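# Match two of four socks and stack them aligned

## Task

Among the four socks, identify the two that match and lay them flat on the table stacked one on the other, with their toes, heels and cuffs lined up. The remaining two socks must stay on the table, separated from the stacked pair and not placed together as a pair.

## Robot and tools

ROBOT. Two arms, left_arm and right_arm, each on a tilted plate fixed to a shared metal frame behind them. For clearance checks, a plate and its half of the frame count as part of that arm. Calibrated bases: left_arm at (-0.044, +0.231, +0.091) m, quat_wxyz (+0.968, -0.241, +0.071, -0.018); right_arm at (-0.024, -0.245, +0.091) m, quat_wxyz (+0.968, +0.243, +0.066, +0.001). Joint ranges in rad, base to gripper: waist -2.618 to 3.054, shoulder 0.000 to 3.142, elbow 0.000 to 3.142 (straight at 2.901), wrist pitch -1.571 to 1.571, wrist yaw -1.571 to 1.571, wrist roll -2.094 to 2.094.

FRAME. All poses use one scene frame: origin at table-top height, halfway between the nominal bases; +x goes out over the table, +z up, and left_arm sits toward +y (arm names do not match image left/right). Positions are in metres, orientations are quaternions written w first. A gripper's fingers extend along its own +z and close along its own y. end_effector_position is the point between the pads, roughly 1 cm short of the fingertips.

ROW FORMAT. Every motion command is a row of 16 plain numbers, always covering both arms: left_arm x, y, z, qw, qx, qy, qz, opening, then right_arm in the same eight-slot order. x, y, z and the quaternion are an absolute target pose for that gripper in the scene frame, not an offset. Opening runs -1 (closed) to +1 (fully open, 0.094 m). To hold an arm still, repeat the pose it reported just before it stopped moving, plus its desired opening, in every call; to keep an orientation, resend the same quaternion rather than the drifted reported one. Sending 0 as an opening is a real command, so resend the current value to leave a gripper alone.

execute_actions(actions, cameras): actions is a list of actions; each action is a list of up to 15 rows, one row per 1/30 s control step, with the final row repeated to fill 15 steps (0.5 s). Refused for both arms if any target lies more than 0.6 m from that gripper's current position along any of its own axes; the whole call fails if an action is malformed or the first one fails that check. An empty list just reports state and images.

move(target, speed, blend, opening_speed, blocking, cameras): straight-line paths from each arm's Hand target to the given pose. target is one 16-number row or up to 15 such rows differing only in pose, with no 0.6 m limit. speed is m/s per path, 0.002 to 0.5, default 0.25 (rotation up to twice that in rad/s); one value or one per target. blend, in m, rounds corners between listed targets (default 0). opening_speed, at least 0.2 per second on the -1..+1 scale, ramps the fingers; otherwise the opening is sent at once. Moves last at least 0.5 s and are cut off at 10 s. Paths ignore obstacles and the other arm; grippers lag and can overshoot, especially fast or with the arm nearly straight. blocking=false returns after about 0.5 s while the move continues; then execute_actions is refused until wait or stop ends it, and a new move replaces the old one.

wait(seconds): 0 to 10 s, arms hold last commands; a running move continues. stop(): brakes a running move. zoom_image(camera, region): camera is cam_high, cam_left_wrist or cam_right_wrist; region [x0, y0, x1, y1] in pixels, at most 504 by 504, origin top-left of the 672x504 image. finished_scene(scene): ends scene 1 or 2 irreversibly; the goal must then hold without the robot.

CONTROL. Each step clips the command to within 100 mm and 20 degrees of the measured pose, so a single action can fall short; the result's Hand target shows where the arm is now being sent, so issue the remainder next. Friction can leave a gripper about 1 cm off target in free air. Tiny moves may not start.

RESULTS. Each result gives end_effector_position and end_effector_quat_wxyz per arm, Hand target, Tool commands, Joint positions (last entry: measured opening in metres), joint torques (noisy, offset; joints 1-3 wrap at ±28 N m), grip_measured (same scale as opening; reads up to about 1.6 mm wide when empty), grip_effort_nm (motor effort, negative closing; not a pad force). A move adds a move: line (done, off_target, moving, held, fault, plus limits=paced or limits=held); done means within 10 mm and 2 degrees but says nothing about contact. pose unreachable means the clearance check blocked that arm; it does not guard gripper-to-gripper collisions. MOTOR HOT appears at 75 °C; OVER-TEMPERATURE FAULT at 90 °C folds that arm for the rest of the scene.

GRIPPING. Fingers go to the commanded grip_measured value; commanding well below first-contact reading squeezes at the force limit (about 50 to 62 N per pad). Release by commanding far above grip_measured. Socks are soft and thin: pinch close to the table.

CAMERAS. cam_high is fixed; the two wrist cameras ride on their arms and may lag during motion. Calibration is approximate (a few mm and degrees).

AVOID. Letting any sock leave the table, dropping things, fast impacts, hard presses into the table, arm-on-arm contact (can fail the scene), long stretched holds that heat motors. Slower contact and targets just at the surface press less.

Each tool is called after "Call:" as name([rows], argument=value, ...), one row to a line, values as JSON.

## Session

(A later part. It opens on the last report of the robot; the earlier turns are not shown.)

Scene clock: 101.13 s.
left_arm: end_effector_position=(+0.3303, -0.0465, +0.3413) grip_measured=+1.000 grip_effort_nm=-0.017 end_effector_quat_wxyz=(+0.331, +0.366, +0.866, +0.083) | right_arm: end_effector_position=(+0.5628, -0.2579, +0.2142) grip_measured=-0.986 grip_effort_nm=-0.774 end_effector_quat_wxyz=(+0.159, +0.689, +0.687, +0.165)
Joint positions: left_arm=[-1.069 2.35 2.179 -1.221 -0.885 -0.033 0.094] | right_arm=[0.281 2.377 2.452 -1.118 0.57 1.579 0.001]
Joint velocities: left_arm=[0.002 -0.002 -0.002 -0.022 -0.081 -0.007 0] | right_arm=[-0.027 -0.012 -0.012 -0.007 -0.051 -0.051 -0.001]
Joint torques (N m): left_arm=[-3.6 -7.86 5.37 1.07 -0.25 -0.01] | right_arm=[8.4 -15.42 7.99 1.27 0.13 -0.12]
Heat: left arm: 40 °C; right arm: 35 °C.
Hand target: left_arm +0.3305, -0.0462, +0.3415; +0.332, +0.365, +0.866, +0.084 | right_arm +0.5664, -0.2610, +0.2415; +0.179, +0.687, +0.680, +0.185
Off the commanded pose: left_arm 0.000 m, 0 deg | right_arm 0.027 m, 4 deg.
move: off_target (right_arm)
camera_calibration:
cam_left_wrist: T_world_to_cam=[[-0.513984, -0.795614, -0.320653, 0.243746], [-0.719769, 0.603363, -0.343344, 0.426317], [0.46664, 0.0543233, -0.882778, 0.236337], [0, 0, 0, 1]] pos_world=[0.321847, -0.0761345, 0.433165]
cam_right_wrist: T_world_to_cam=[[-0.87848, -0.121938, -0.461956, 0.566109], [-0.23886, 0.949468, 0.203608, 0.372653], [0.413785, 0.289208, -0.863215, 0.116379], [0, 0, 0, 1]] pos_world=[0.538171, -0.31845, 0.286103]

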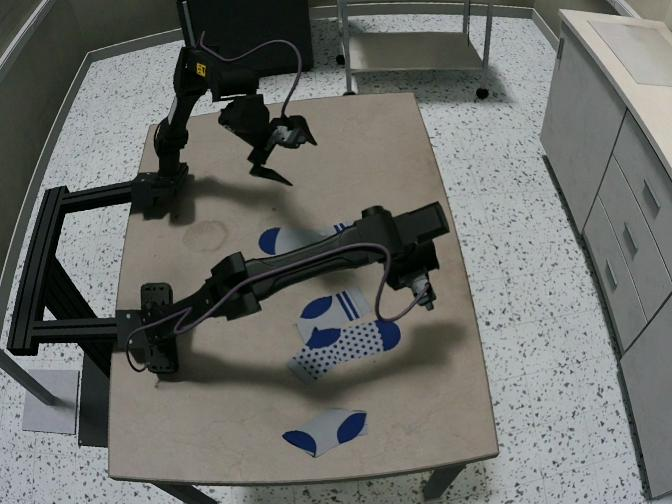

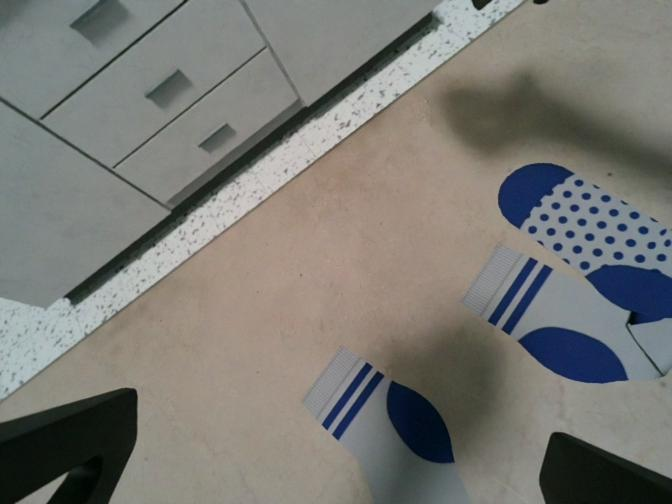

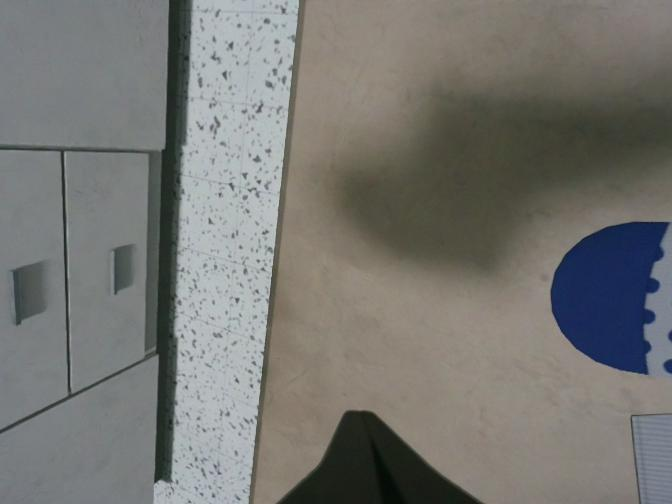

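Call:
move([
  [0.3305, -0.0462, 0.3415, 0.332, 0.365, 0.866, 0.084, 1, 0.502, -0.226, 0.07, 0, 0.707, 0.707, 0, 0.0],
  [0.3305, -0.0462, 0.3415, 0.332, 0.365, 0.866, 0.084, 1, 0.502, -0.224, -0.012, 0, 0.707, 0.707, 0, 0.0],
], speed=[0.15,0.05], cameras=["cam_right_wrist"])

Call:
move(target=[0.3305, -0.0462, 0.3415, 0.332, 0.365, 0.866, 0.084, 1, 0.502, -0.224, -0.012, 0, 0.707, 0.707, 0, -1], opening_speed=1, cameras=["cam_right_wrist"])

Scene clock: 111.20 s.
left_arm: end_effector_position=(+0.3303, -0.0465, +0.3413) grip_measured=+1.000 grip_effort_nm=-0.012 end_effector_quat_wxyz=(+0.331, +0.366, +0.866, +0.083) | right_arm: end_effector_position=(+0.5080, -0.2308, +0.0196) grip_measured=-0.002 grip_effort_nm=0.085 end_effector_quat_wxyz=(+0.011, +0.705, +0.709, +0.006)
Joint positions: left_arm=[-1.069 2.35 2.179 -1.221 -0.885 -0.033 0.094] | right_arm=[0.153 2.698 2.424 -1.209 0.515 1.693 0.047]
Joint velocities: left_arm=[-0.002 -0.007 -0.017 0.022 -0.007 -0.051 0] | right_arm=[-0.002 -0.017 0.012 -0.022 -0.022 -0.022 -0.001]
Joint torques (N m): left_arm=[-3.71 -7.88 5.39 1.12 -0.27 0.01] | right_arm=[5.87 -11.26 2.39 1.17 -0.01 -0.07]
Heat: left arm: 40 °C; right arm: 37 °C.
Hand target: left_arm +0.3305, -0.0462, +0.3415; +0.332, +0.365, +0.866, +0.084 | right_arm +0.5024, -0.2240, -0.0123; +0.003, +0.705, +0.709, -0.003
Off the commanded pose: left_arm 0.000 m, 0 deg | right_arm 0.033 m, 1 deg.
move: off_target (right_arm)
camera_calibration:
cam_right_wrist: T_world_to_cam=[[-0.990432, -0.131137, -0.042986, 0.477897], [-0.137901, 0.952411, 0.271841, 0.321506], [0.00529199, 0.275168, -0.961382, 0.169379], [0, 0, 0, 1]] pos_world=[0.516764, -0.290143, 0.0959822]
Images, in order (width x height): cam_right_wrist 672x504.

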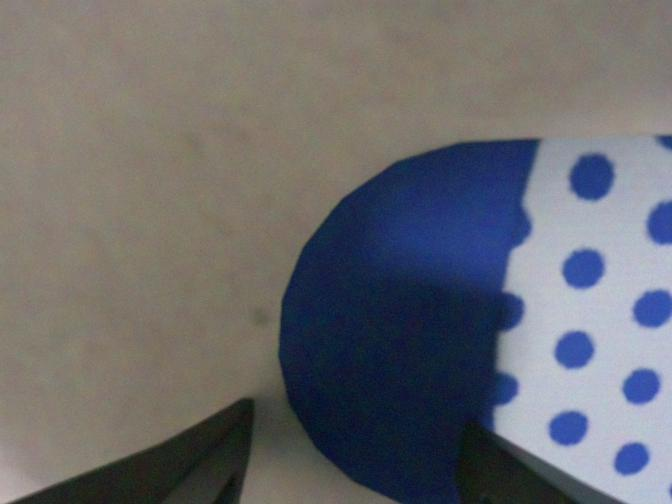

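Scene clock: 112.40 s.
left_arm: end_effector_position=(+0.3303, -0.0465, +0.3413) grip_measured=+1.000 grip_effort_nm=-0.012 end_effector_quat_wxyz=(+0.331, +0.366, +0.866, +0.083) | right_arm: end_effector_position=(+0.5016, -0.2298, +0.0197) grip_measured=-0.974 grip_effort_nm=-0.994 end_effector_quat_wxyz=(+0.002, +0.702, +0.712, +0.003)
Joint positions: left_arm=[-1.069 2.35 2.179 -1.221 -0.885 -0.033 0.094] | right_arm=[0.153 2.681 2.394 -1.213 0.504 1.693 0.001]
Joint velocities: left_arm=[-0.007 0.007 0.002 0.037 -0.037 -0.037 0] | right_arm=[-0.032 -0.002 0.012 -0.007 -0.095 -0.051 -0.002]
Joint torques (N m): left_arm=[-3.64 -7.73 5.5 1.06 -0.25 -0.02] | right_arm=[5.68 -11.19 2.74 1.33 0 -0.03]
Heat: left arm: 40 °C; right arm: 37 °C.
Hand target: left_arm +0.3305, -0.0462, +0.3415; +0.332, +0.365, +0.866, +0.084 | right_arm +0.5001, -0.2245, -0.0109; -0.001, +0.707, +0.707, -0.002
Off the commanded pose: left_arm 0.000 m, 0 deg | right_arm 0.032 m, 1 deg.
move: off_target (right_arm)
camera_calibration:
cam_right_wrist: T_world_to_cam=[[-0.9898, -0.139941, -0.0266829, 0.469043], [-0.141749, 0.948716, 0.28257, 0.320504], [-0.0142285, 0.28347, -0.958876, 0.18096], [0, 0, 0, 1]] pos_world=[0.512265, -0.289725, 0.0954685]
Images, in order (width x height): cam_right_wrist 672x504.

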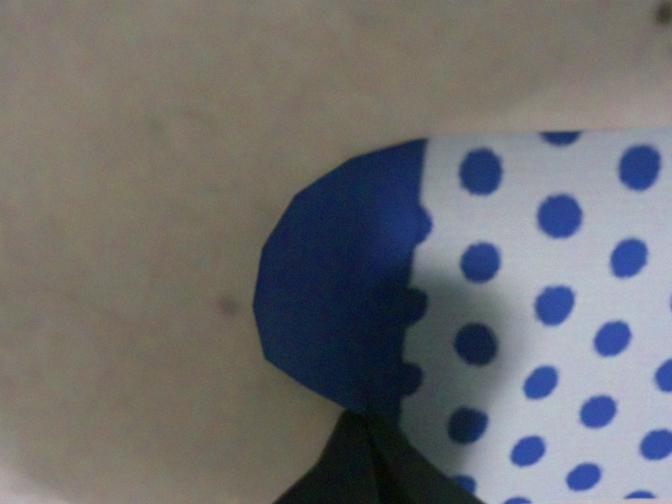

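Call:
move([
  [0.3305, -0.0462, 0.3415, 0.332, 0.365, 0.866, 0.084, 1, 0.52, -0.25, 0.10, 0.05, 0.706, 0.706, 0.05, -1],
  [0.3305, -0.0462, 0.3415, 0.332, 0.365, 0.866, 0.084, 1, 0.57, -0.26, 0.24, 0.183, 0.683, 0.683, 0.183, -1],
], speed=0.12)

Scene clock: 117.90 s.
left_arm: end_effector_position=(+0.3303, -0.0465, +0.3413) grip_measured=+1.000 grip_effort_nm=-0.022 end_effector_quat_wxyz=(+0.331, +0.366, +0.866, +0.083) | right_arm: end_effector_position=(+0.5625, -0.2576, +0.2132) grip_measured=-0.977 grip_effort_nm=-1.053 end_effector_quat_wxyz=(+0.158, +0.689, +0.688, +0.164)
Joint positions: left_arm=[-1.069 2.35 2.179 -1.221 -0.885 -0.033 0.094] | right_arm=[0.28 2.381 2.455 -1.122 0.57 1.579 0.001]
Joint velocities: left_arm=[-0.002 -0.017 0.002 0.051 -0.007 -0.051 0] | right_arm=[0.007 -0.002 0.007 -0.022 -0.066 -0.007 0]
Joint torques (N m): left_arm=[-3.64 -7.68 5.68 1.05 -0.24 -0.05] | right_arm=[8.47 -15.51 8.02 1.28 0.13 -0.11]
Heat: left arm: 40 °C; right arm: 37 °C.
Hand target: left_arm +0.3305, -0.0462, +0.3415; +0.332, +0.365, +0.866, +0.084 | right_arm +0.5665, -0.2608, +0.2415; +0.179, +0.687, +0.680, +0.185
Off the commanded pose: left_arm 0.000 m, 0 deg | right_arm 0.028 m, 4 deg.
move: off_target (right_arm)
camera_calibration:
cam_left_wrist: T_world_to_cam=[[-0.513984, -0.795614, -0.320653, 0.243746], [-0.719769, 0.603363, -0.343344, 0.426317], [0.46664, 0.0543233, -0.882778, 0.236337], [0, 0, 0, 1]] pos_world=[0.321847, -0.0761345, 0.433165]
cam_right_wrist: T_world_to_cam=[[-0.879871, -0.123346, -0.458925, 0.565222], [-0.239454, 0.949242, 0.203964, 0.3727], [0.410473, 0.289354, -0.864746, 0.117786], [0, 0, 0, 1]] pos_world=[0.538219, -0.318147, 0.285232]

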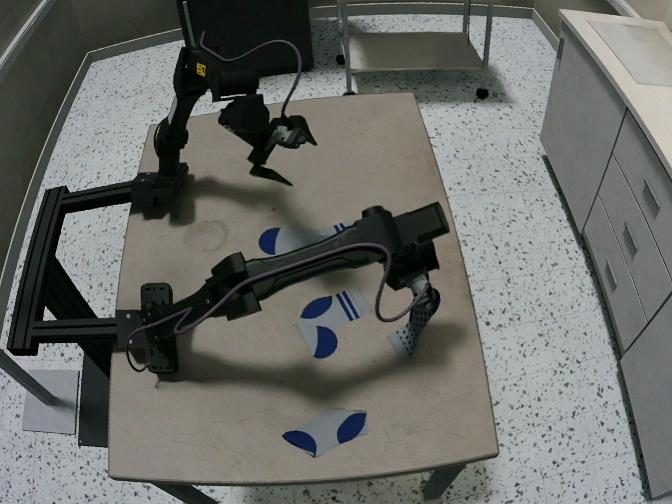

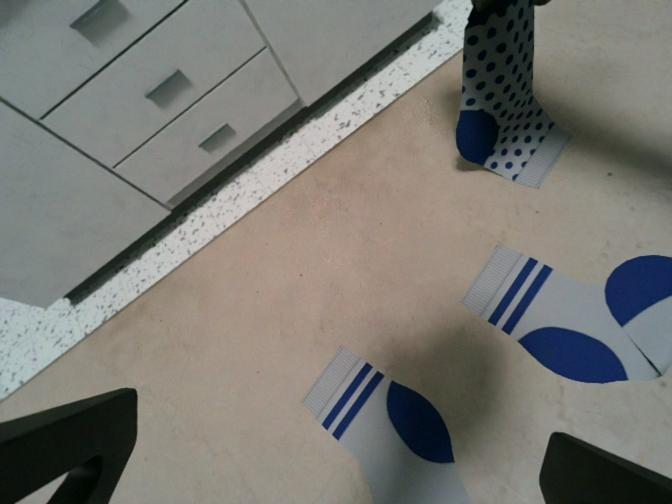

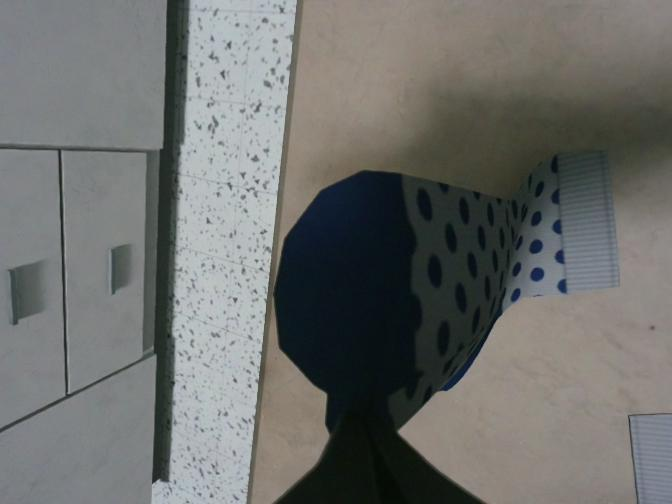

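Call:
move([
  [0.3305, -0.0462, 0.3415, 0.332, 0.365, 0.866, 0.084, 1, 0.57, -0.34, 0.22, 0.183, 0.683, 0.683, 0.183, -1],
  [0.3305, -0.0462, 0.3415, 0.332, 0.365, 0.866, 0.084, 1, 0.57, -0.44, 0.1, 0.09, 0.70, 0.70, 0.09, -1],
  [0.3305, -0.0462, 0.3415, 0.332, 0.365, 0.866, 0.084, 1, 0.56, -0.52, 0.01, 0, 0.707, 0.707, 0, -1],
], speed=0.15, blend=0.03)

Call:
move(target=[0.3305, -0.0462, 0.3415, 0.332, 0.365, 0.866, 0.084, 1, 0.56, -0.52, 0.01, 0, 0.707, 0.707, 0, 0.2], opening_speed=1)

Call:
move(target=[0.3305, -0.0462, 0.3415, 0.332, 0.365, 0.866, 0.084, 1, 0.5, -0.5, 0.2, 0.183, 0.683, 0.683, 0.183, 0.2])

Scene clock: 127.40 s.
left_arm: end_effector_position=(+0.3303, -0.0465, +0.3413) grip_measured=+1.000 grip_effort_nm=-0.007 end_effector_quat_wxyz=(+0.331, +0.366, +0.866, +0.083) | right_arm: end_effector_position=(+0.5590, -0.5216, +0.0298) grip_measured=-0.977 grip_effort_nm=-1.048 end_effector_quat_wxyz=(+0.146, +0.701, +0.696, +0.060)
Joint positions: left_arm=[-1.069 2.35 2.179 -1.221 -0.885 -0.033 0.094] | right_arm=[-0.306 2.682 2.862 -1.111 0.41 1.07 0.001]
Joint velocities: left_arm=[0.007 0.002 0.002 -0.066 -0.037 -0.007 0] | right_arm=[-0.012 0.012 -0.007 0.081 -0.081 -0.022 0]
Joint torques (N m): left_arm=[-3.71 -7.83 5.6 1.05 -0.23 0.01] | right_arm=[5.55 -12.52 7.56 1.14 0.15 -0.07]
Heat: left arm: 40 °C; right arm: 38 °C.
Hand target: left_arm +0.3305, -0.0462, +0.3415; +0.332, +0.365, +0.866, +0.084 | right_arm +0.5578, -0.5202, +0.0099; +0.142, +0.699, +0.699, +0.047
Off the commanded pose: left_arm 0.000 m, 0 deg | right_arm 0.020 m, 18 deg.
elbow stopped short (right arm): the move would have taken joint 3 (elbow) straighter than the controller allows.
move: off_target (right_arm)
camera_calibration:
cam_left_wrist: T_world_to_cam=[[-0.513984, -0.795614, -0.320653, 0.243746], [-0.719769, 0.603363, -0.343344, 0.426317], [0.46664, 0.0543233, -0.882778, 0.236337], [0, 0, 0, 1]] pos_world=[0.321847, -0.0761345, 0.433165]
cam_right_wrist: T_world_to_cam=[[-0.946715, -0.138757, -0.290651, 0.469678], [-0.179168, 0.976805, 0.117262, 0.643106], [0.267639, 0.163089, -0.949617, 0.0534936], [0, 0, 0, 1]] pos_world=[0.545558, -0.571742, 0.111899]

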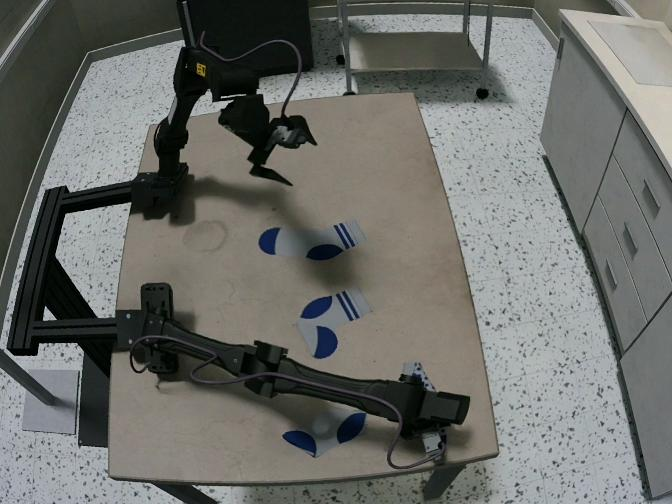

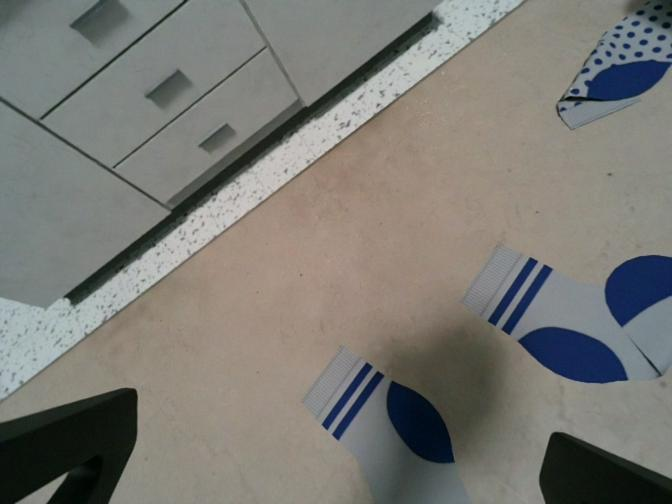

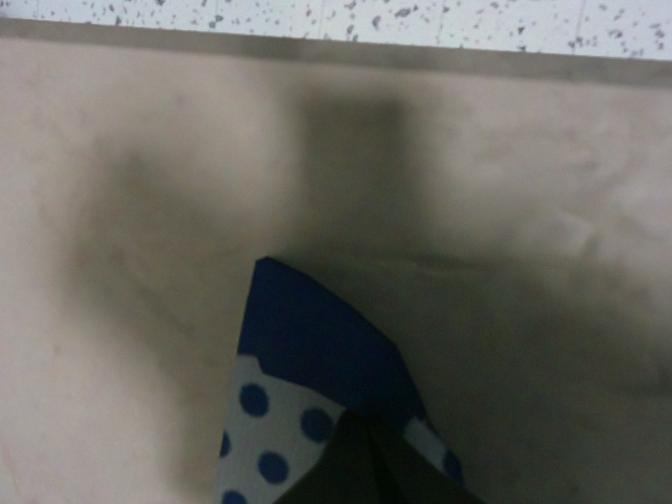

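Scene clock: 128.83 s.
left_arm: end_effector_position=(+0.3303, -0.0465, +0.3413) grip_measured=+1.000 grip_effort_nm=-0.022 end_effector_quat_wxyz=(+0.331, +0.366, +0.866, +0.083) | right_arm: end_effector_position=(+0.5685, -0.5271, +0.0360) grip_measured=+0.198 grip_effort_nm=0.115 end_effector_quat_wxyz=(+0.167, +0.705, +0.686, +0.071)
Joint positions: left_arm=[-1.069 2.35 2.179 -1.221 -0.885 -0.033 0.094] | right_arm=[-0.306 2.683 2.874 -1.071 0.403 1.07 0.056]
Joint velocities: left_arm=[-0.032 0.002 -0.007 0.066 0.007 -0.037 0] | right_arm=[0.017 -0.017 -0.012 0.022 0.051 -0.037 0]
Joint torques (N m): left_arm=[-3.52 -7.82 5.48 1.06 -0.25 -0.01] | right_arm=[5.48 -12.77 6.71 0.78 0.11 -0.07]
Heat: left arm: 40 °C; right arm: 38 °C.
Hand target: left_arm +0.3305, -0.0462, +0.3415; +0.332, +0.365, +0.866, +0.084 | right_arm +0.5588, -0.5198, +0.0104; +0.142, +0.700, +0.698, +0.053
Off the commanded pose: left_arm 0.000 m, 0 deg | right_arm 0.028 m, 21 deg; orientation clipped.
elbow stopped short (right arm): the move would have taken joint 3 (elbow) straighter than the controller allows.
move: off_target (right_arm); limits=paced
camera_calibration:
cam_left_wrist: T_world_to_cam=[[-0.513984, -0.795614, -0.320653, 0.243746], [-0.719769, 0.603363, -0.343344, 0.426317], [0.46664, 0.0543233, -0.882778, 0.236337], [0, 0, 0, 1]] pos_world=[0.321847, -0.0761345, 0.433165]
cam_right_wrist: T_world_to_cam=[[-0.934684, -0.124502, -0.332965, 0.481948], [-0.16588, 0.981188, 0.0987652, 0.644919], [0.314404, 0.147546, -0.937753, 0.022562], [0, 0, 0, 1]] pos_world=[0.550355, -0.576112, 0.117934]

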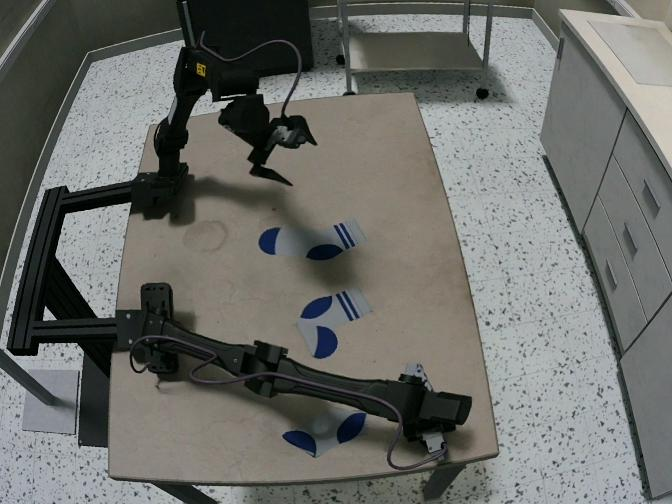

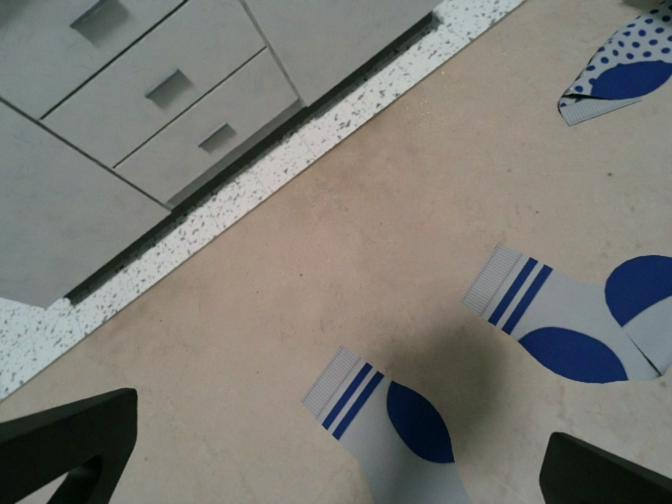

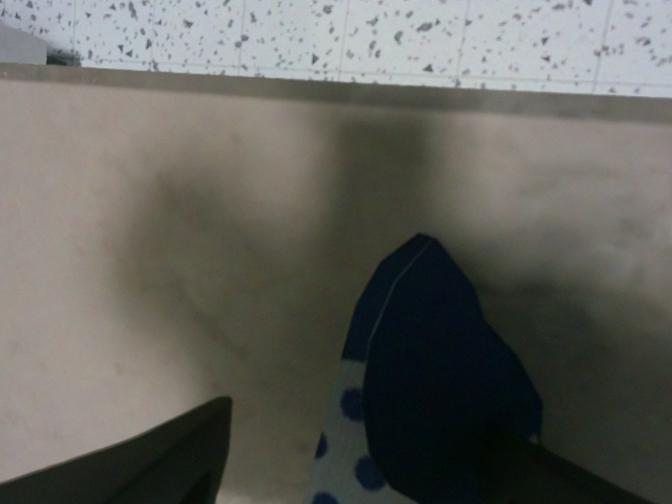

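Scene clock: 130.53 s.
left_arm: end_effector_position=(+0.3303, -0.0465, +0.3413) grip_measured=+1.000 grip_effort_nm=-0.002 end_effector_quat_wxyz=(+0.331, +0.366, +0.866, +0.083) | right_arm: end_effector_position=(+0.4985, -0.5087, +0.2004) grip_measured=+0.198 grip_effort_nm=0.085 end_effector_quat_wxyz=(+0.184, +0.687, +0.680, +0.178)
Joint positions: left_arm=[-1.069 2.35 2.179 -1.221 -0.885 -0.033 0.094] | right_arm=[-0.24 1.943 2.089 -0.939 0.252 1.107 0.056]
Joint velocities: left_arm=[0.007 -0.012 0.007 0.007 0.022 0.037 0] | right_arm=[0.012 -0.002 -0.002 -0.037 -0.051 0.007 0.001]
Joint torques (N m): left_arm=[-3.7 -7.86 5.59 1.07 -0.24 -0.02] | right_arm=[5.48 -13.03 4.94 1.4 -0.19 0.06]
Heat: left arm: 40 °C; right arm: 38 °C.
Hand target: left_arm +0.3305, -0.0462, +0.3415; +0.332, +0.365, +0.866, +0.084 | right_arm +0.5004, -0.5007, +0.2001; +0.182, +0.684, +0.682, +0.184
Off the commanded pose: left_arm 0.000 m, 0 deg | right_arm 0.009 m, 1 deg.
move: done
camera_calibration:
cam_left_wrist: T_world_to_cam=[[-0.513984, -0.795614, -0.320653, 0.243746], [-0.719769, 0.603363, -0.343344, 0.426317], [0.46664, 0.0543233, -0.882778, 0.236337], [0, 0, 0, 1]] pos_world=[0.321847, -0.0761345, 0.433165]
cam_right_wrist: T_world_to_cam=[[-0.853289, -0.118342, -0.507833, 0.471149], [-0.237931, 0.954973, 0.177245, 0.60583], [0.463991, 0.27207, -0.843025, 0.165849], [0, 0, 0, 1]] pos_world=[0.469219, -0.567917, 0.271699]

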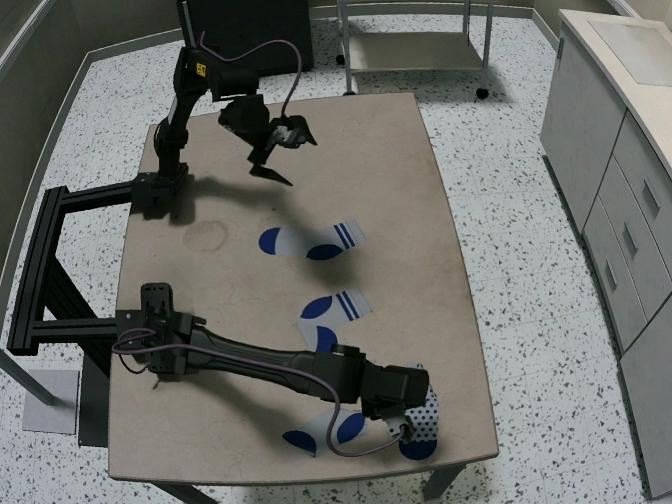

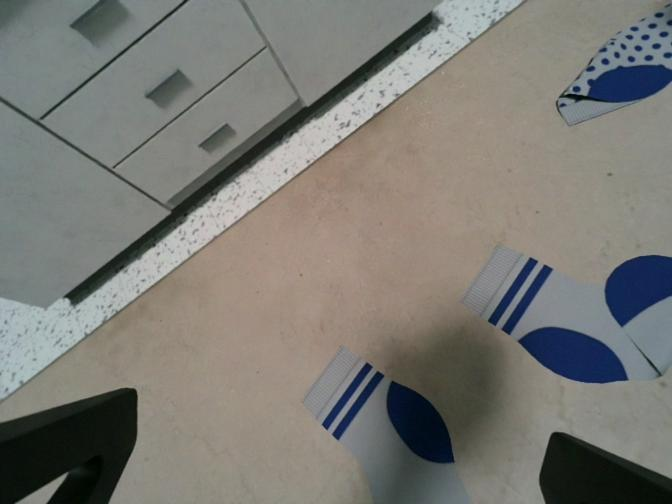

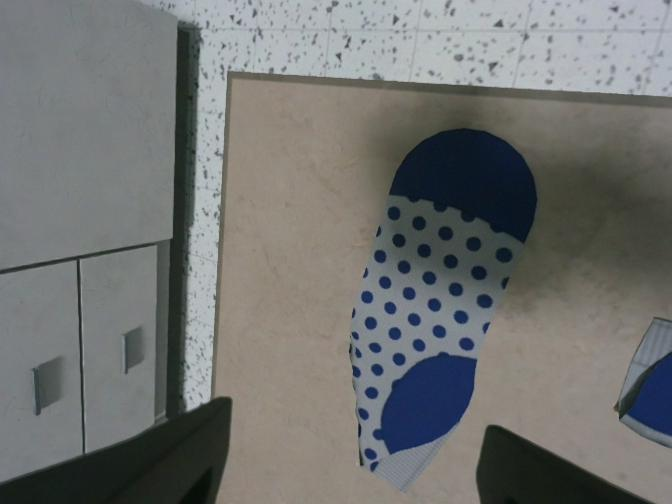

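Call:
move(target=[0.3305, -0.0462, 0.3415, 0.332, 0.365, 0.866, 0.084, 1, 0.30, -0.33, 0.2, 0.1, 0, 0.995, 0, 0])

Scene clock: 136.07 s.
left_arm: end_effector_position=(+0.3303, -0.0465, +0.3413) grip_measured=+1.000 grip_effort_nm=-0.007 end_effector_quat_wxyz=(+0.331, +0.366, +0.866, +0.083) | right_arm: end_effector_position=(+0.3114, -0.3292, +0.1976) grip_measured=+0.002 grip_effort_nm=-0.120 end_effector_quat_wxyz=(+0.107, +0.013, +0.994, +0.005)
Joint positions: left_arm=[-1.069 2.35 2.179 -1.221 -0.885 -0.033 0.094] | right_arm=[0.247 1.474 1.273 -1.113 0.541 0.148 0.047]
Joint velocities: left_arm=[0.002 -0.002 -0.007 -0.081 -0.051 -0.022 0] | right_arm=[-0.002 -0.017 -0.007 0.007 -0.007 -0.022 0]
Joint torques (N m): left_arm=[-3.45 -8.01 5.37 1.08 -0.2 -0.03] | right_arm=[4.14 -7.51 4.44 0.59 0.14 -0.1]
Heat: left arm: 40 °C; right arm: 37 °C.
Hand target: left_arm +0.3305, -0.0462, +0.3415; +0.332, +0.365, +0.866, +0.084 | right_arm +0.3029, -0.3289, +0.1992; +0.104, -0.001, +0.995, +0.001
Off the commanded pose: left_arm 0.000 m, 0 deg | right_arm 0.012 m, 2 deg.
move: off_target (right_arm)
camera_calibration:
cam_left_wrist: T_world_to_cam=[[-0.513984, -0.795614, -0.320653, 0.243746], [-0.719769, 0.603363, -0.343344, 0.426317], [0.46664, 0.0543233, -0.882778, 0.236337], [0, 0, 0, 1]] pos_world=[0.321847, -0.0761345, 0.433165]
cam_right_wrist: T_world_to_cam=[[0.104032, -0.994558, -0.00570215, -0.354421], [-0.992014, -0.104173, 0.0711043, 0.297545], [-0.0713114, -0.00174049, -0.997453, 0.308506], [0, 0, 0, 1]] pos_world=[0.35404, -0.320959, 0.284542]

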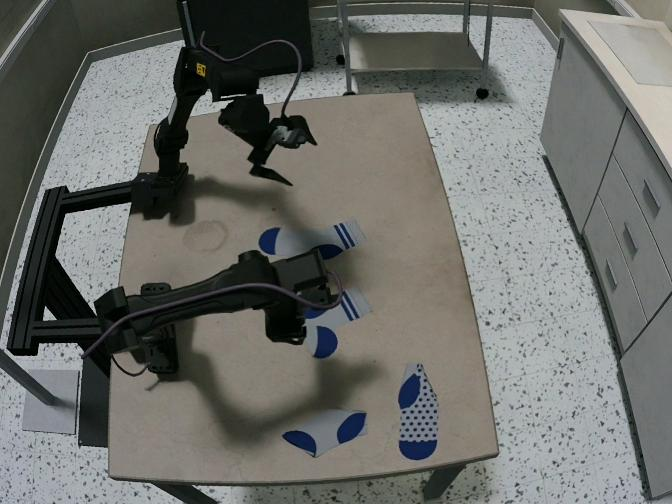

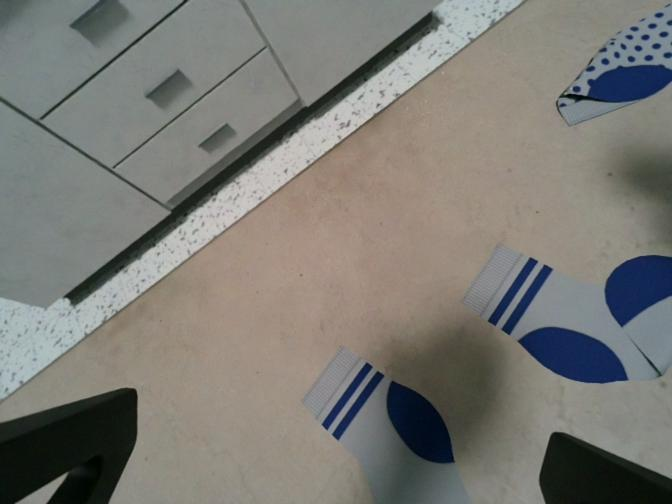

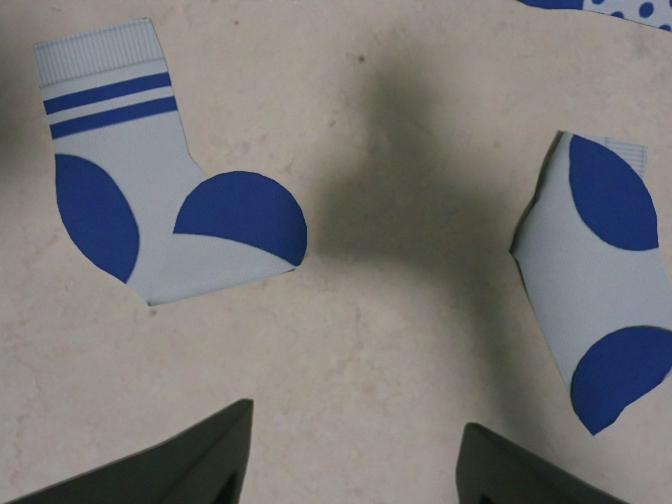

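Call:
move([
  [0.3305, -0.0462, 0.3415, 0.332, 0.365, 0.866, 0.084, 1, 0.359, -0.283, 0.08, 0, -0.383, 0.924, 0, -0.2],
  [0.3305, -0.0462, 0.3415, 0.332, 0.365, 0.866, 0.084, 1, 0.357, -0.281, 0.04, 0, -0.383, 0.924, 0, -0.2],
], cameras=["cam_right_wrist"])

Scene clock: 161.87 s.
left_arm: end_effector_position=(+0.3303, -0.0465, +0.3413) grip_measured=+1.000 grip_effort_nm=-0.017 end_effector_quat_wxyz=(+0.331, +0.366, +0.866, +0.083) | right_arm: end_effector_position=(+0.3620, -0.2864, +0.0456) grip_measured=-0.198 grip_effort_nm=-0.125 end_effector_quat_wxyz=(+0.003, -0.376, +0.926, -0.007)
Joint positions: left_arm=[-1.069 2.35 2.179 -1.221 -0.885 -0.033 0.094] | right_arm=[0.105 1.996 1.323 -0.798 0.514 -0.692 0.038]
Joint velocities: left_arm=[-0.002 0.012 0.017 -0.007 -0.022 -0.022 0] | right_arm=[-0.012 0.007 -0.002 0.022 0.022 0.11 0.001]
Joint torques (N m): left_arm=[-3.59 -7.69 5.46 1.08 -0.27 -0.02] | right_arm=[5.05 -8.58 3.9 0.59 -0.06 -0.05]
Heat: left arm: 41 °C; right arm: 35 °C.
Hand target: left_arm +0.3305, -0.0462, +0.3415; +0.332, +0.365, +0.866, +0.084 | right_arm +0.3586, -0.2806, +0.0388; -0.001, -0.384, +0.923, -0.003
Off the commanded pose: left_arm 0.000 m, 0 deg | right_arm 0.009 m, 1 deg.
move: done
camera_calibration:
cam_right_wrist: T_world_to_cam=[[0.782333, -0.622839, -0.00509082, -0.4571], [-0.596021, -0.75097, 0.284259, 0.024696], [-0.18087, -0.219351, -0.958734, 0.136138], [0, 0, 0, 1]] pos_world=[0.396947, -0.236292, 0.121173]
Images, in order (width x height): cam_right_wrist 672x504.

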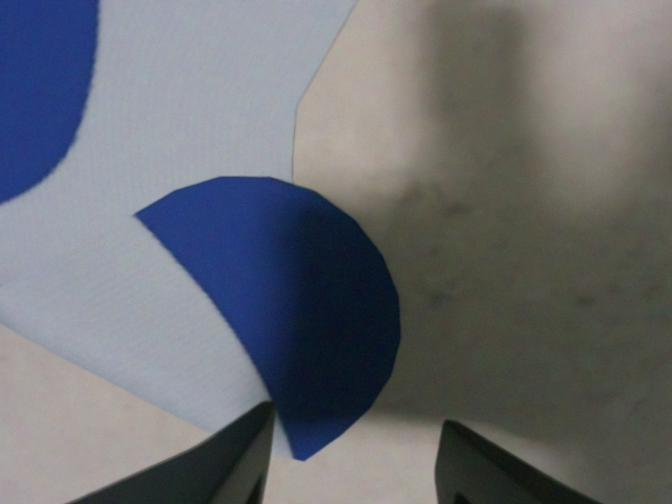

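Call:
move(target=[0.3305, -0.0462, 0.3415, 0.332, 0.365, 0.866, 0.084, 1, 0.367, -0.276, -0.008, 0, -0.383, 0.924, 0, -0.2], speed=0.05, cameras=["cam_right_wrist"])

Call:
move(target=[0.3305, -0.0462, 0.3415, 0.332, 0.365, 0.866, 0.084, 1, 0.367, -0.276, -0.008, 0, -0.383, 0.924, 0, -1], opening_speed=1, cameras=["cam_right_wrist"])

Scene clock: 168.83 s.
left_arm: end_effector_position=(+0.3303, -0.0465, +0.3413) grip_measured=+1.000 grip_effort_nm=-0.017 end_effector_quat_wxyz=(+0.331, +0.366, +0.866, +0.083) | right_arm: end_effector_position=(+0.3691, -0.2833, +0.0170) grip_measured=-0.198 grip_effort_nm=-0.125 end_effector_quat_wxyz=(+0.005, -0.386, +0.923, -0.008)
Joint positions: left_arm=[-1.069 2.35 2.179 -1.221 -0.885 -0.033 0.094] | right_arm=[0.074 2.066 1.316 -0.699 0.51 -0.75 0.038]
Joint velocities: left_arm=[0.002 0.002 -0.007 -0.022 -0.051 0.037 0] | right_arm=[0.007 -0.002 0.002 -0.007 0.022 0.051 0]
Joint torques (N m): left_arm=[-3.7 -7.77 5.41 1.07 -0.23 -0.01] | right_arm=[3.55 -5.83 3.22 1.2 -0.12 -0.04]
Heat: left arm: 41 °C; right arm: 34 °C.
Hand target: left_arm +0.3305, -0.0462, +0.3415; +0.332, +0.365, +0.866, +0.084 | right_arm +0.3657, -0.2764, -0.0068; -0.001, -0.383, +0.924, +0.000
Off the commanded pose: left_arm 0.000 m, 0 deg | right_arm 0.026 m, 1 deg.
move: off_target (right_arm)
camera_calibration:
cam_right_wrist: T_world_to_cam=[[0.794927, -0.606697, -0.00304518, -0.461052], [-0.581411, -0.76321, 0.281908, 0.0305561], [-0.173357, -0.222326, -0.959437, 0.107113], [0, 0, 0, 1]] pos_world=[0.402837, -0.232584, 0.0927503]
Images, in order (width x height): cam_right_wrist 672x504.

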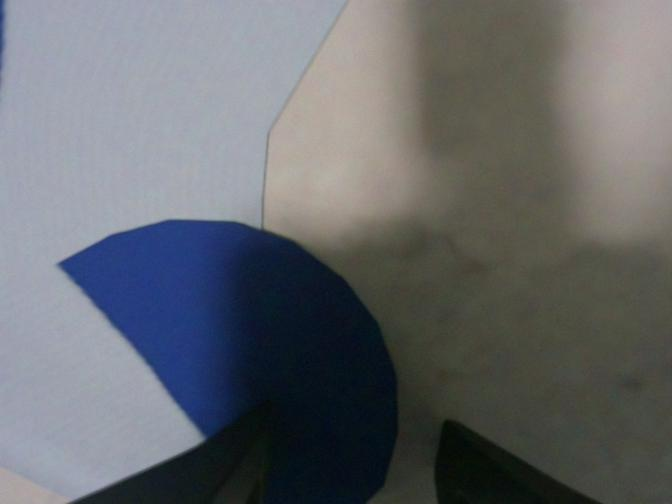

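Scene clock: 169.83 s.
left_arm: end_effector_position=(+0.3303, -0.0465, +0.3413) grip_measured=+1.000 grip_effort_nm=-0.007 end_effector_quat_wxyz=(+0.331, +0.366, +0.866, +0.083) | right_arm: end_effector_position=(+0.3698, -0.2770, +0.0166) grip_measured=-0.981 grip_effort_nm=-0.960 end_effector_quat_wxyz=(+0.012, -0.385, +0.923, +0.008)
Joint positions: left_arm=[-1.069 2.35 2.179 -1.221 -0.885 -0.033 0.094] | right_arm=[0.074 2.067 1.316 -0.694 0.476 -0.75 0.001]
Joint velocities: left_arm=[0.007 0.007 -0.012 0.066 -0.037 -0.081 0] | right_arm=[-0.007 -0.002 -0.012 -0.022 -0.022 0.022 0]
Joint torques (N m): left_arm=[-3.62 -7.87 5.35 1.08 -0.24 0] | right_arm=[3.58 -6.01 3.21 1.15 0.21 -0.05]
Heat: left arm: 41 °C; right arm: 34 °C.
Hand target: left_arm +0.3305, -0.0462, +0.3415; +0.332, +0.365, +0.866, +0.084 | right_arm +0.3657, -0.2763, -0.0067; -0.001, -0.383, +0.924, +0.000
Off the commanded pose: left_arm 0.000 m, 0 deg | right_arm 0.025 m, 2 deg.
move: off_target (right_arm)
camera_calibration:
cam_right_wrist: T_world_to_cam=[[0.794495, -0.606865, -0.0221961, -0.457314], [-0.582418, -0.771821, 0.255111, 0.0342639], [-0.171949, -0.189757, -0.966657, 0.116825], [0, 0, 0, 1]] pos_world=[0.403378, -0.228914, 0.0940379]
Images, in order (width x height): cam_right_wrist 672x504.

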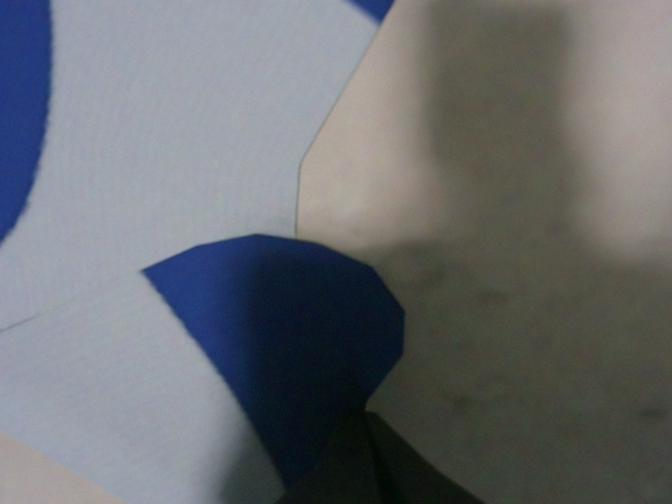

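Call:
move([
  [0.3305, -0.0462, 0.3415, 0.332, 0.365, 0.866, 0.084, 1, 0.335, -0.288, 0.065, 0, -0.383, 0.924, 0, -1],
  [0.3305, -0.0462, 0.3415, 0.332, 0.365, 0.866, 0.084, 1, 0.29, -0.306, 0.06, 0, -0.383, 0.924, 0, -1],
  [0.3305, -0.0462, 0.3415, 0.332, 0.365, 0.866, 0.084, 1, 0.258, -0.312, 0.018, 0, -0.383, 0.924, 0, -1],
], speed=0.1, blend=0.02, cameras=["cam_right_wrist","cam_left_wrist"])

Scene clock: 175.77 s.
left_arm: end_effector_position=(+0.3303, -0.0465, +0.3413) grip_measured=+1.000 grip_effort_nm=-0.017 end_effector_quat_wxyz=(+0.331, +0.366, +0.866, +0.083) | right_arm: end_effector_position=(+0.2554, -0.3123, +0.0182) grip_measured=-0.982 grip_effort_nm=-0.960 end_effector_quat_wxyz=(-0.015, -0.389, +0.921, +0.002)
Joint positions: left_arm=[-1.069 2.35 2.179 -1.221 -0.885 -0.033 0.094] | right_arm=[-0.004 1.71 0.827 -0.573 0.498 -0.821 0.001]
Joint velocities: left_arm=[-0.002 0.012 0.007 0.007 -0.051 0.037 0] | right_arm=[0.007 -0.012 -0.002 -0.037 -0.066 0.022 0]
Joint torques (N m): left_arm=[-3.49 -7.8 5.41 1.07 -0.25 -0.06] | right_arm=[2.77 -8.18 2.78 0.77 -0.08 -0.1]
Heat: left arm: 41 °C; right arm: 34 °C.
Hand target: left_arm +0.3305, -0.0462, +0.3415; +0.332, +0.365, +0.866, +0.084 | right_arm +0.2582, -0.3127, +0.0176; -0.001, -0.383, +0.924, +0.000
Off the commanded pose: left_arm 0.000 m, 0 deg | right_arm 0.003 m, 2 deg.
move: done
camera_calibration:
cam_left_wrist: T_world_to_cam=[[-0.513984, -0.795614, -0.320653, 0.243746], [-0.719769, 0.603363, -0.343344, 0.426317], [0.46664, 0.0543233, -0.882778, 0.236337], [0, 0, 0, 1]] pos_world=[0.321847, -0.0761345, 0.433165]
cam_right_wrist: T_world_to_cam=[[0.798072, -0.601326, -0.0385808, -0.386663], [-0.563716, -0.767707, 0.304713, -0.0643986], [-0.212851, -0.221435, -0.951662, 0.0922689], [0, 0, 0, 1]] pos_world=[0.291922, -0.261518, 0.0925142]
Images, in order (width x height): cam_left_wrist 672x504, cam_right_wrist 672x504.

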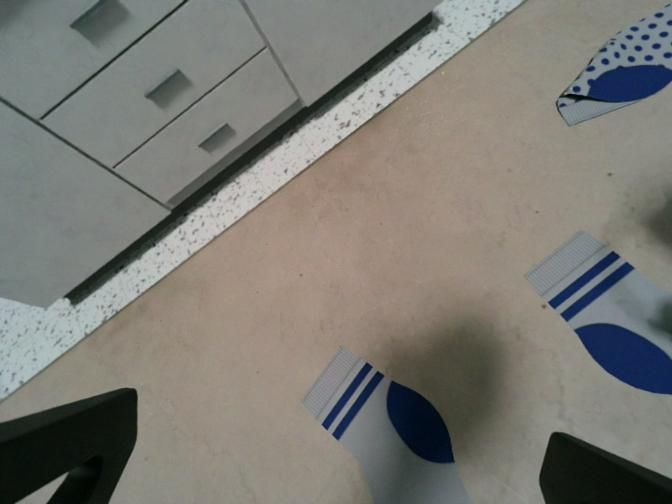

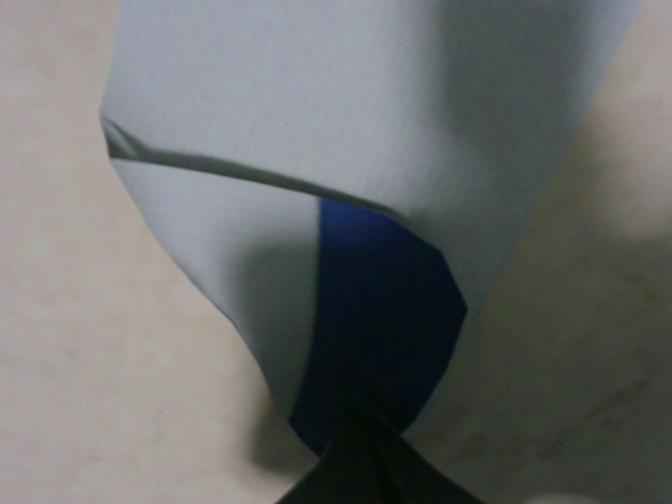

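Call:
move(target=[0.3305, -0.0462, 0.3415, 0.332, 0.365, 0.866, 0.084, 1, 0.258, -0.312, 0.018, 0, -0.383, 0.924, 0, 0], opening_speed=1, cameras=[])

Call:
move(target=[0.3305, -0.0462, 0.3415, 0.332, 0.365, 0.866, 0.084, 1, 0.23, -0.33, 0.2, 0, -0.383, 0.924, 0, 0])

Scene clock: 179.33 s.
left_arm: end_effector_position=(+0.3303, -0.0465, +0.3413) grip_measured=+1.000 grip_effort_nm=-0.012 end_effector_quat_wxyz=(+0.331, +0.366, +0.866, +0.083) | right_arm: end_effector_position=(+0.2604, -0.3127, +0.0180) grip_measured=-0.002 grip_effort_nm=0.085 end_effector_quat_wxyz=(-0.006, -0.384, +0.923, -0.002)
Joint positions: left_arm=[-1.069 2.35 2.179 -1.221 -0.885 -0.033 0.094] | right_arm=[-0.005 1.71 0.827 -0.55 0.498 -0.822 0.047]
Joint velocities: left_arm=[0.002 0.007 -0.007 -0.007 -0.007 -0.037 0] | right_arm=[-0.007 -0.002 0.012 -0.007 -0.051 -0.051 0]
Joint torques (N m): left_arm=[-3.73 -7.71 5.67 1.05 -0.23 -0.05] | right_arm=[3.03 -8.43 2.69 0.53 -0.1 -0.05]
Heat: left arm: 41 °C; right arm: 34 °C.
Hand target: left_arm +0.3305, -0.0462, +0.3415; +0.332, +0.365, +0.866, +0.084 | right_arm +0.2581, -0.3121, +0.0181; +0.000, -0.383, +0.924, +0.000
Off the commanded pose: left_arm 0.000 m, 0 deg | right_arm 0.002 m, 1 deg.
move: done
No camera images: "cameras" was empty.

Scene clock: 181.03 s.
left_arm: end_effector_position=(+0.3303, -0.0465, +0.3413) grip_measured=+1.000 grip_effort_nm=-0.017 end_effector_quat_wxyz=(+0.331, +0.366, +0.866, +0.083) | right_arm: end_effector_position=(+0.2268, -0.3297, +0.1942) grip_measured=-0.002 grip_effort_nm=0.090 end_effector_quat_wxyz=(-0.002, -0.381, +0.924, +0.003)
Joint positions: left_arm=[-1.069 2.35 2.179 -1.221 -0.885 -0.033 0.094] | right_arm=[0.292 1.381 1.181 -1.391 0.504 -0.481 0.047]
Joint velocities: left_arm=[0.002 -0.002 -0.012 -0.022 -0.037 -0.007 0] | right_arm=[-0.002 -0.002 0.007 -0.066 0.051 -0.007 -0.001]
Joint torques (N m): left_arm=[-3.71 -7.77 5.37 1.08 -0.21 -0.04] | right_arm=[3.67 -4.21 7.01 0.15 0 0.11]
Heat: left arm: 41 °C; right arm: 34 °C.
Hand target: left_arm +0.3305, -0.0462, +0.3415; +0.332, +0.365, +0.866, +0.084 | right_arm +0.2282, -0.3292, +0.2008; +0.003, -0.383, +0.924, +0.002
Off the commanded pose: left_arm 0.000 m, 0 deg | right_arm 0.007 m, 0 deg.
move: done
camera_calibration:
cam_left_wrist: T_world_to_cam=[[-0.513984, -0.795614, -0.320653, 0.243746], [-0.719769, 0.603363, -0.343344, 0.426317], [0.46664, 0.0543233, -0.882778, 0.236337], [0, 0, 0, 1]] pos_world=[0.321847, -0.0761345, 0.433165]
cam_right_wrist: T_world_to_cam=[[0.788697, -0.614166, -0.0275136, -0.371852], [-0.583107, -0.761492, 0.283048, -0.136823], [-0.19479, -0.207196, -0.958711, 0.251748], [0, 0, 0, 1]] pos_world=[0.262534, -0.280408, 0.26985]

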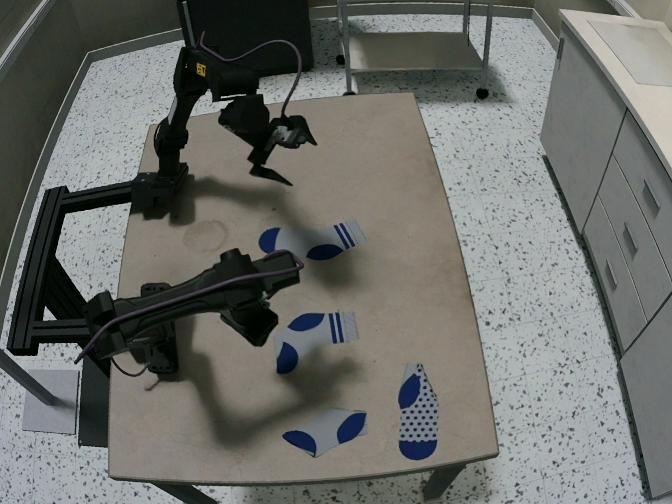

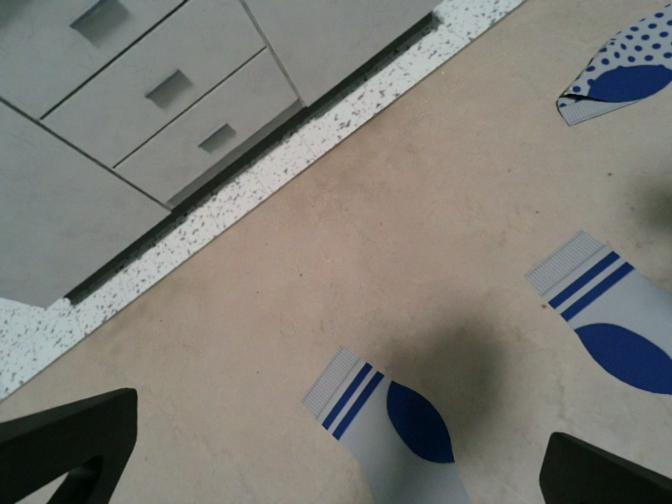

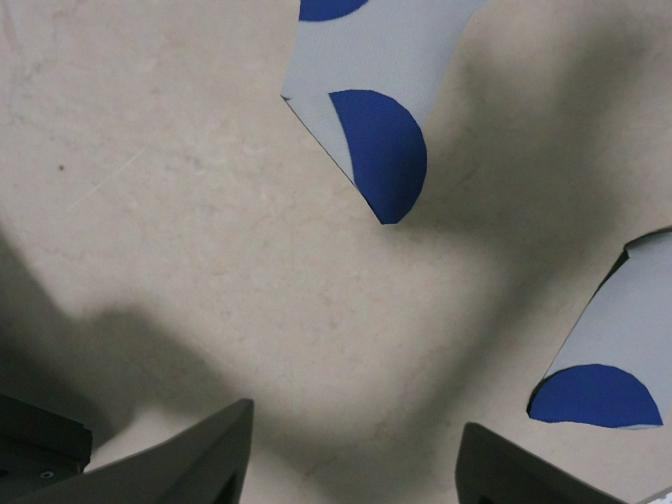

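Call:
move([
  [0.3305, -0.0462, 0.3415, 0.332, 0.365, 0.866, 0.084, 1, 0.35, -0.26, 0.16, 0, 0.707, 0.707, 0, -0.1],
  [0.3305, -0.0462, 0.3415, 0.332, 0.365, 0.866, 0.084, 1, 0.393, -0.218, 0.06, 0, 0.707, 0.707, 0, -0.1],
], cameras=["cam_right_wrist","cam_high"])

Scene clock: 197.13 s.
left_arm: end_effector_position=(+0.3303, -0.0465, +0.3413) grip_measured=+1.000 grip_effort_nm=-0.012 end_effector_quat_wxyz=(+0.331, +0.366, +0.866, +0.083) | right_arm: end_effector_position=(+0.3850, -0.2179, +0.0596) grip_measured=-0.098 grip_effort_nm=-0.129 end_effector_quat_wxyz=(-0.007, +0.706, +0.708, -0.008)
Joint positions: left_arm=[-1.069 2.35 2.179 -1.221 -0.885 -0.033 0.094] | right_arm=[0.26 2.191 1.565 -0.965 0.504 1.841 0.042]
Joint velocities: left_arm=[-0.012 -0.012 0.002 0.007 0.022 0.066 0] | right_arm=[-0.002 0.002 -0.007 0.022 0.022 -0.007 0]
Joint torques (N m): left_arm=[-3.59 -7.71 5.39 1.05 -0.25 0.01] | right_arm=[5.6 -9.99 6.69 0.45 0.06 -0.07]
Heat: left arm: 41 °C; right arm: 34 °C.
Hand target: left_arm +0.3305, -0.0462, +0.3415; +0.332, +0.365, +0.866, +0.084 | right_arm +0.3938, -0.2170, +0.0600; +0.000, +0.707, +0.707, +0.000
Off the commanded pose: left_arm 0.000 m, 0 deg | right_arm 0.008 m, 1 deg.
move: done
camera_calibration:
cam_right_wrist: T_world_to_cam=[[-0.99155, -0.129725, 0.000296044, 0.357709], [-0.124298, 0.95072, 0.284044, 0.275039], [-0.037129, 0.281607, -0.958811, 0.22256], [0, 0, 0, 1]] pos_world=[0.397137, -0.277756, 0.135164]
Images, in order (width x height): cam_high 672x504, cam_right_wrist 672x504.

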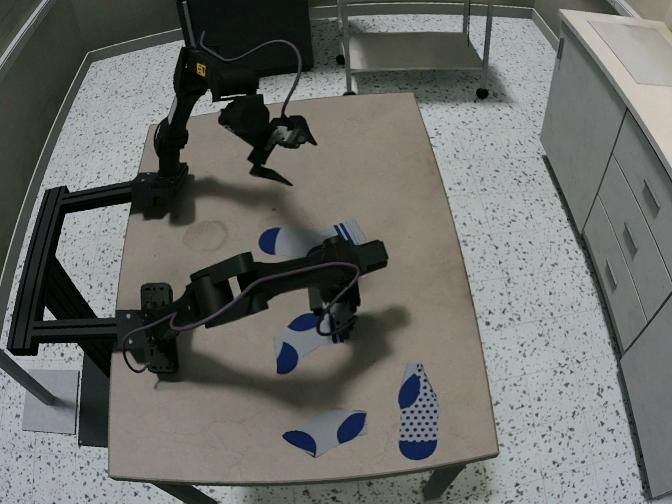

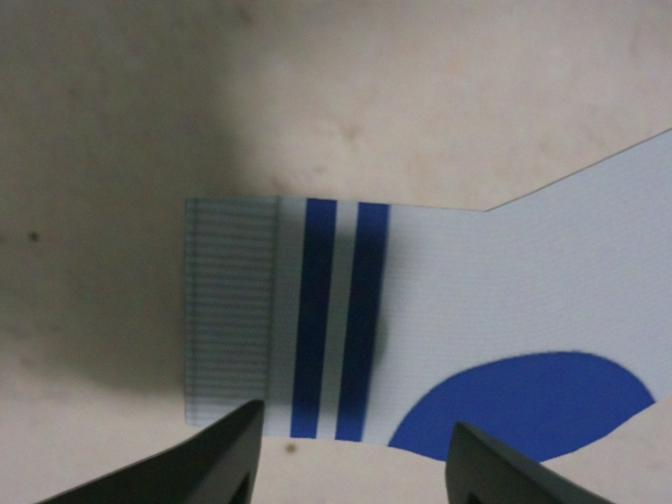

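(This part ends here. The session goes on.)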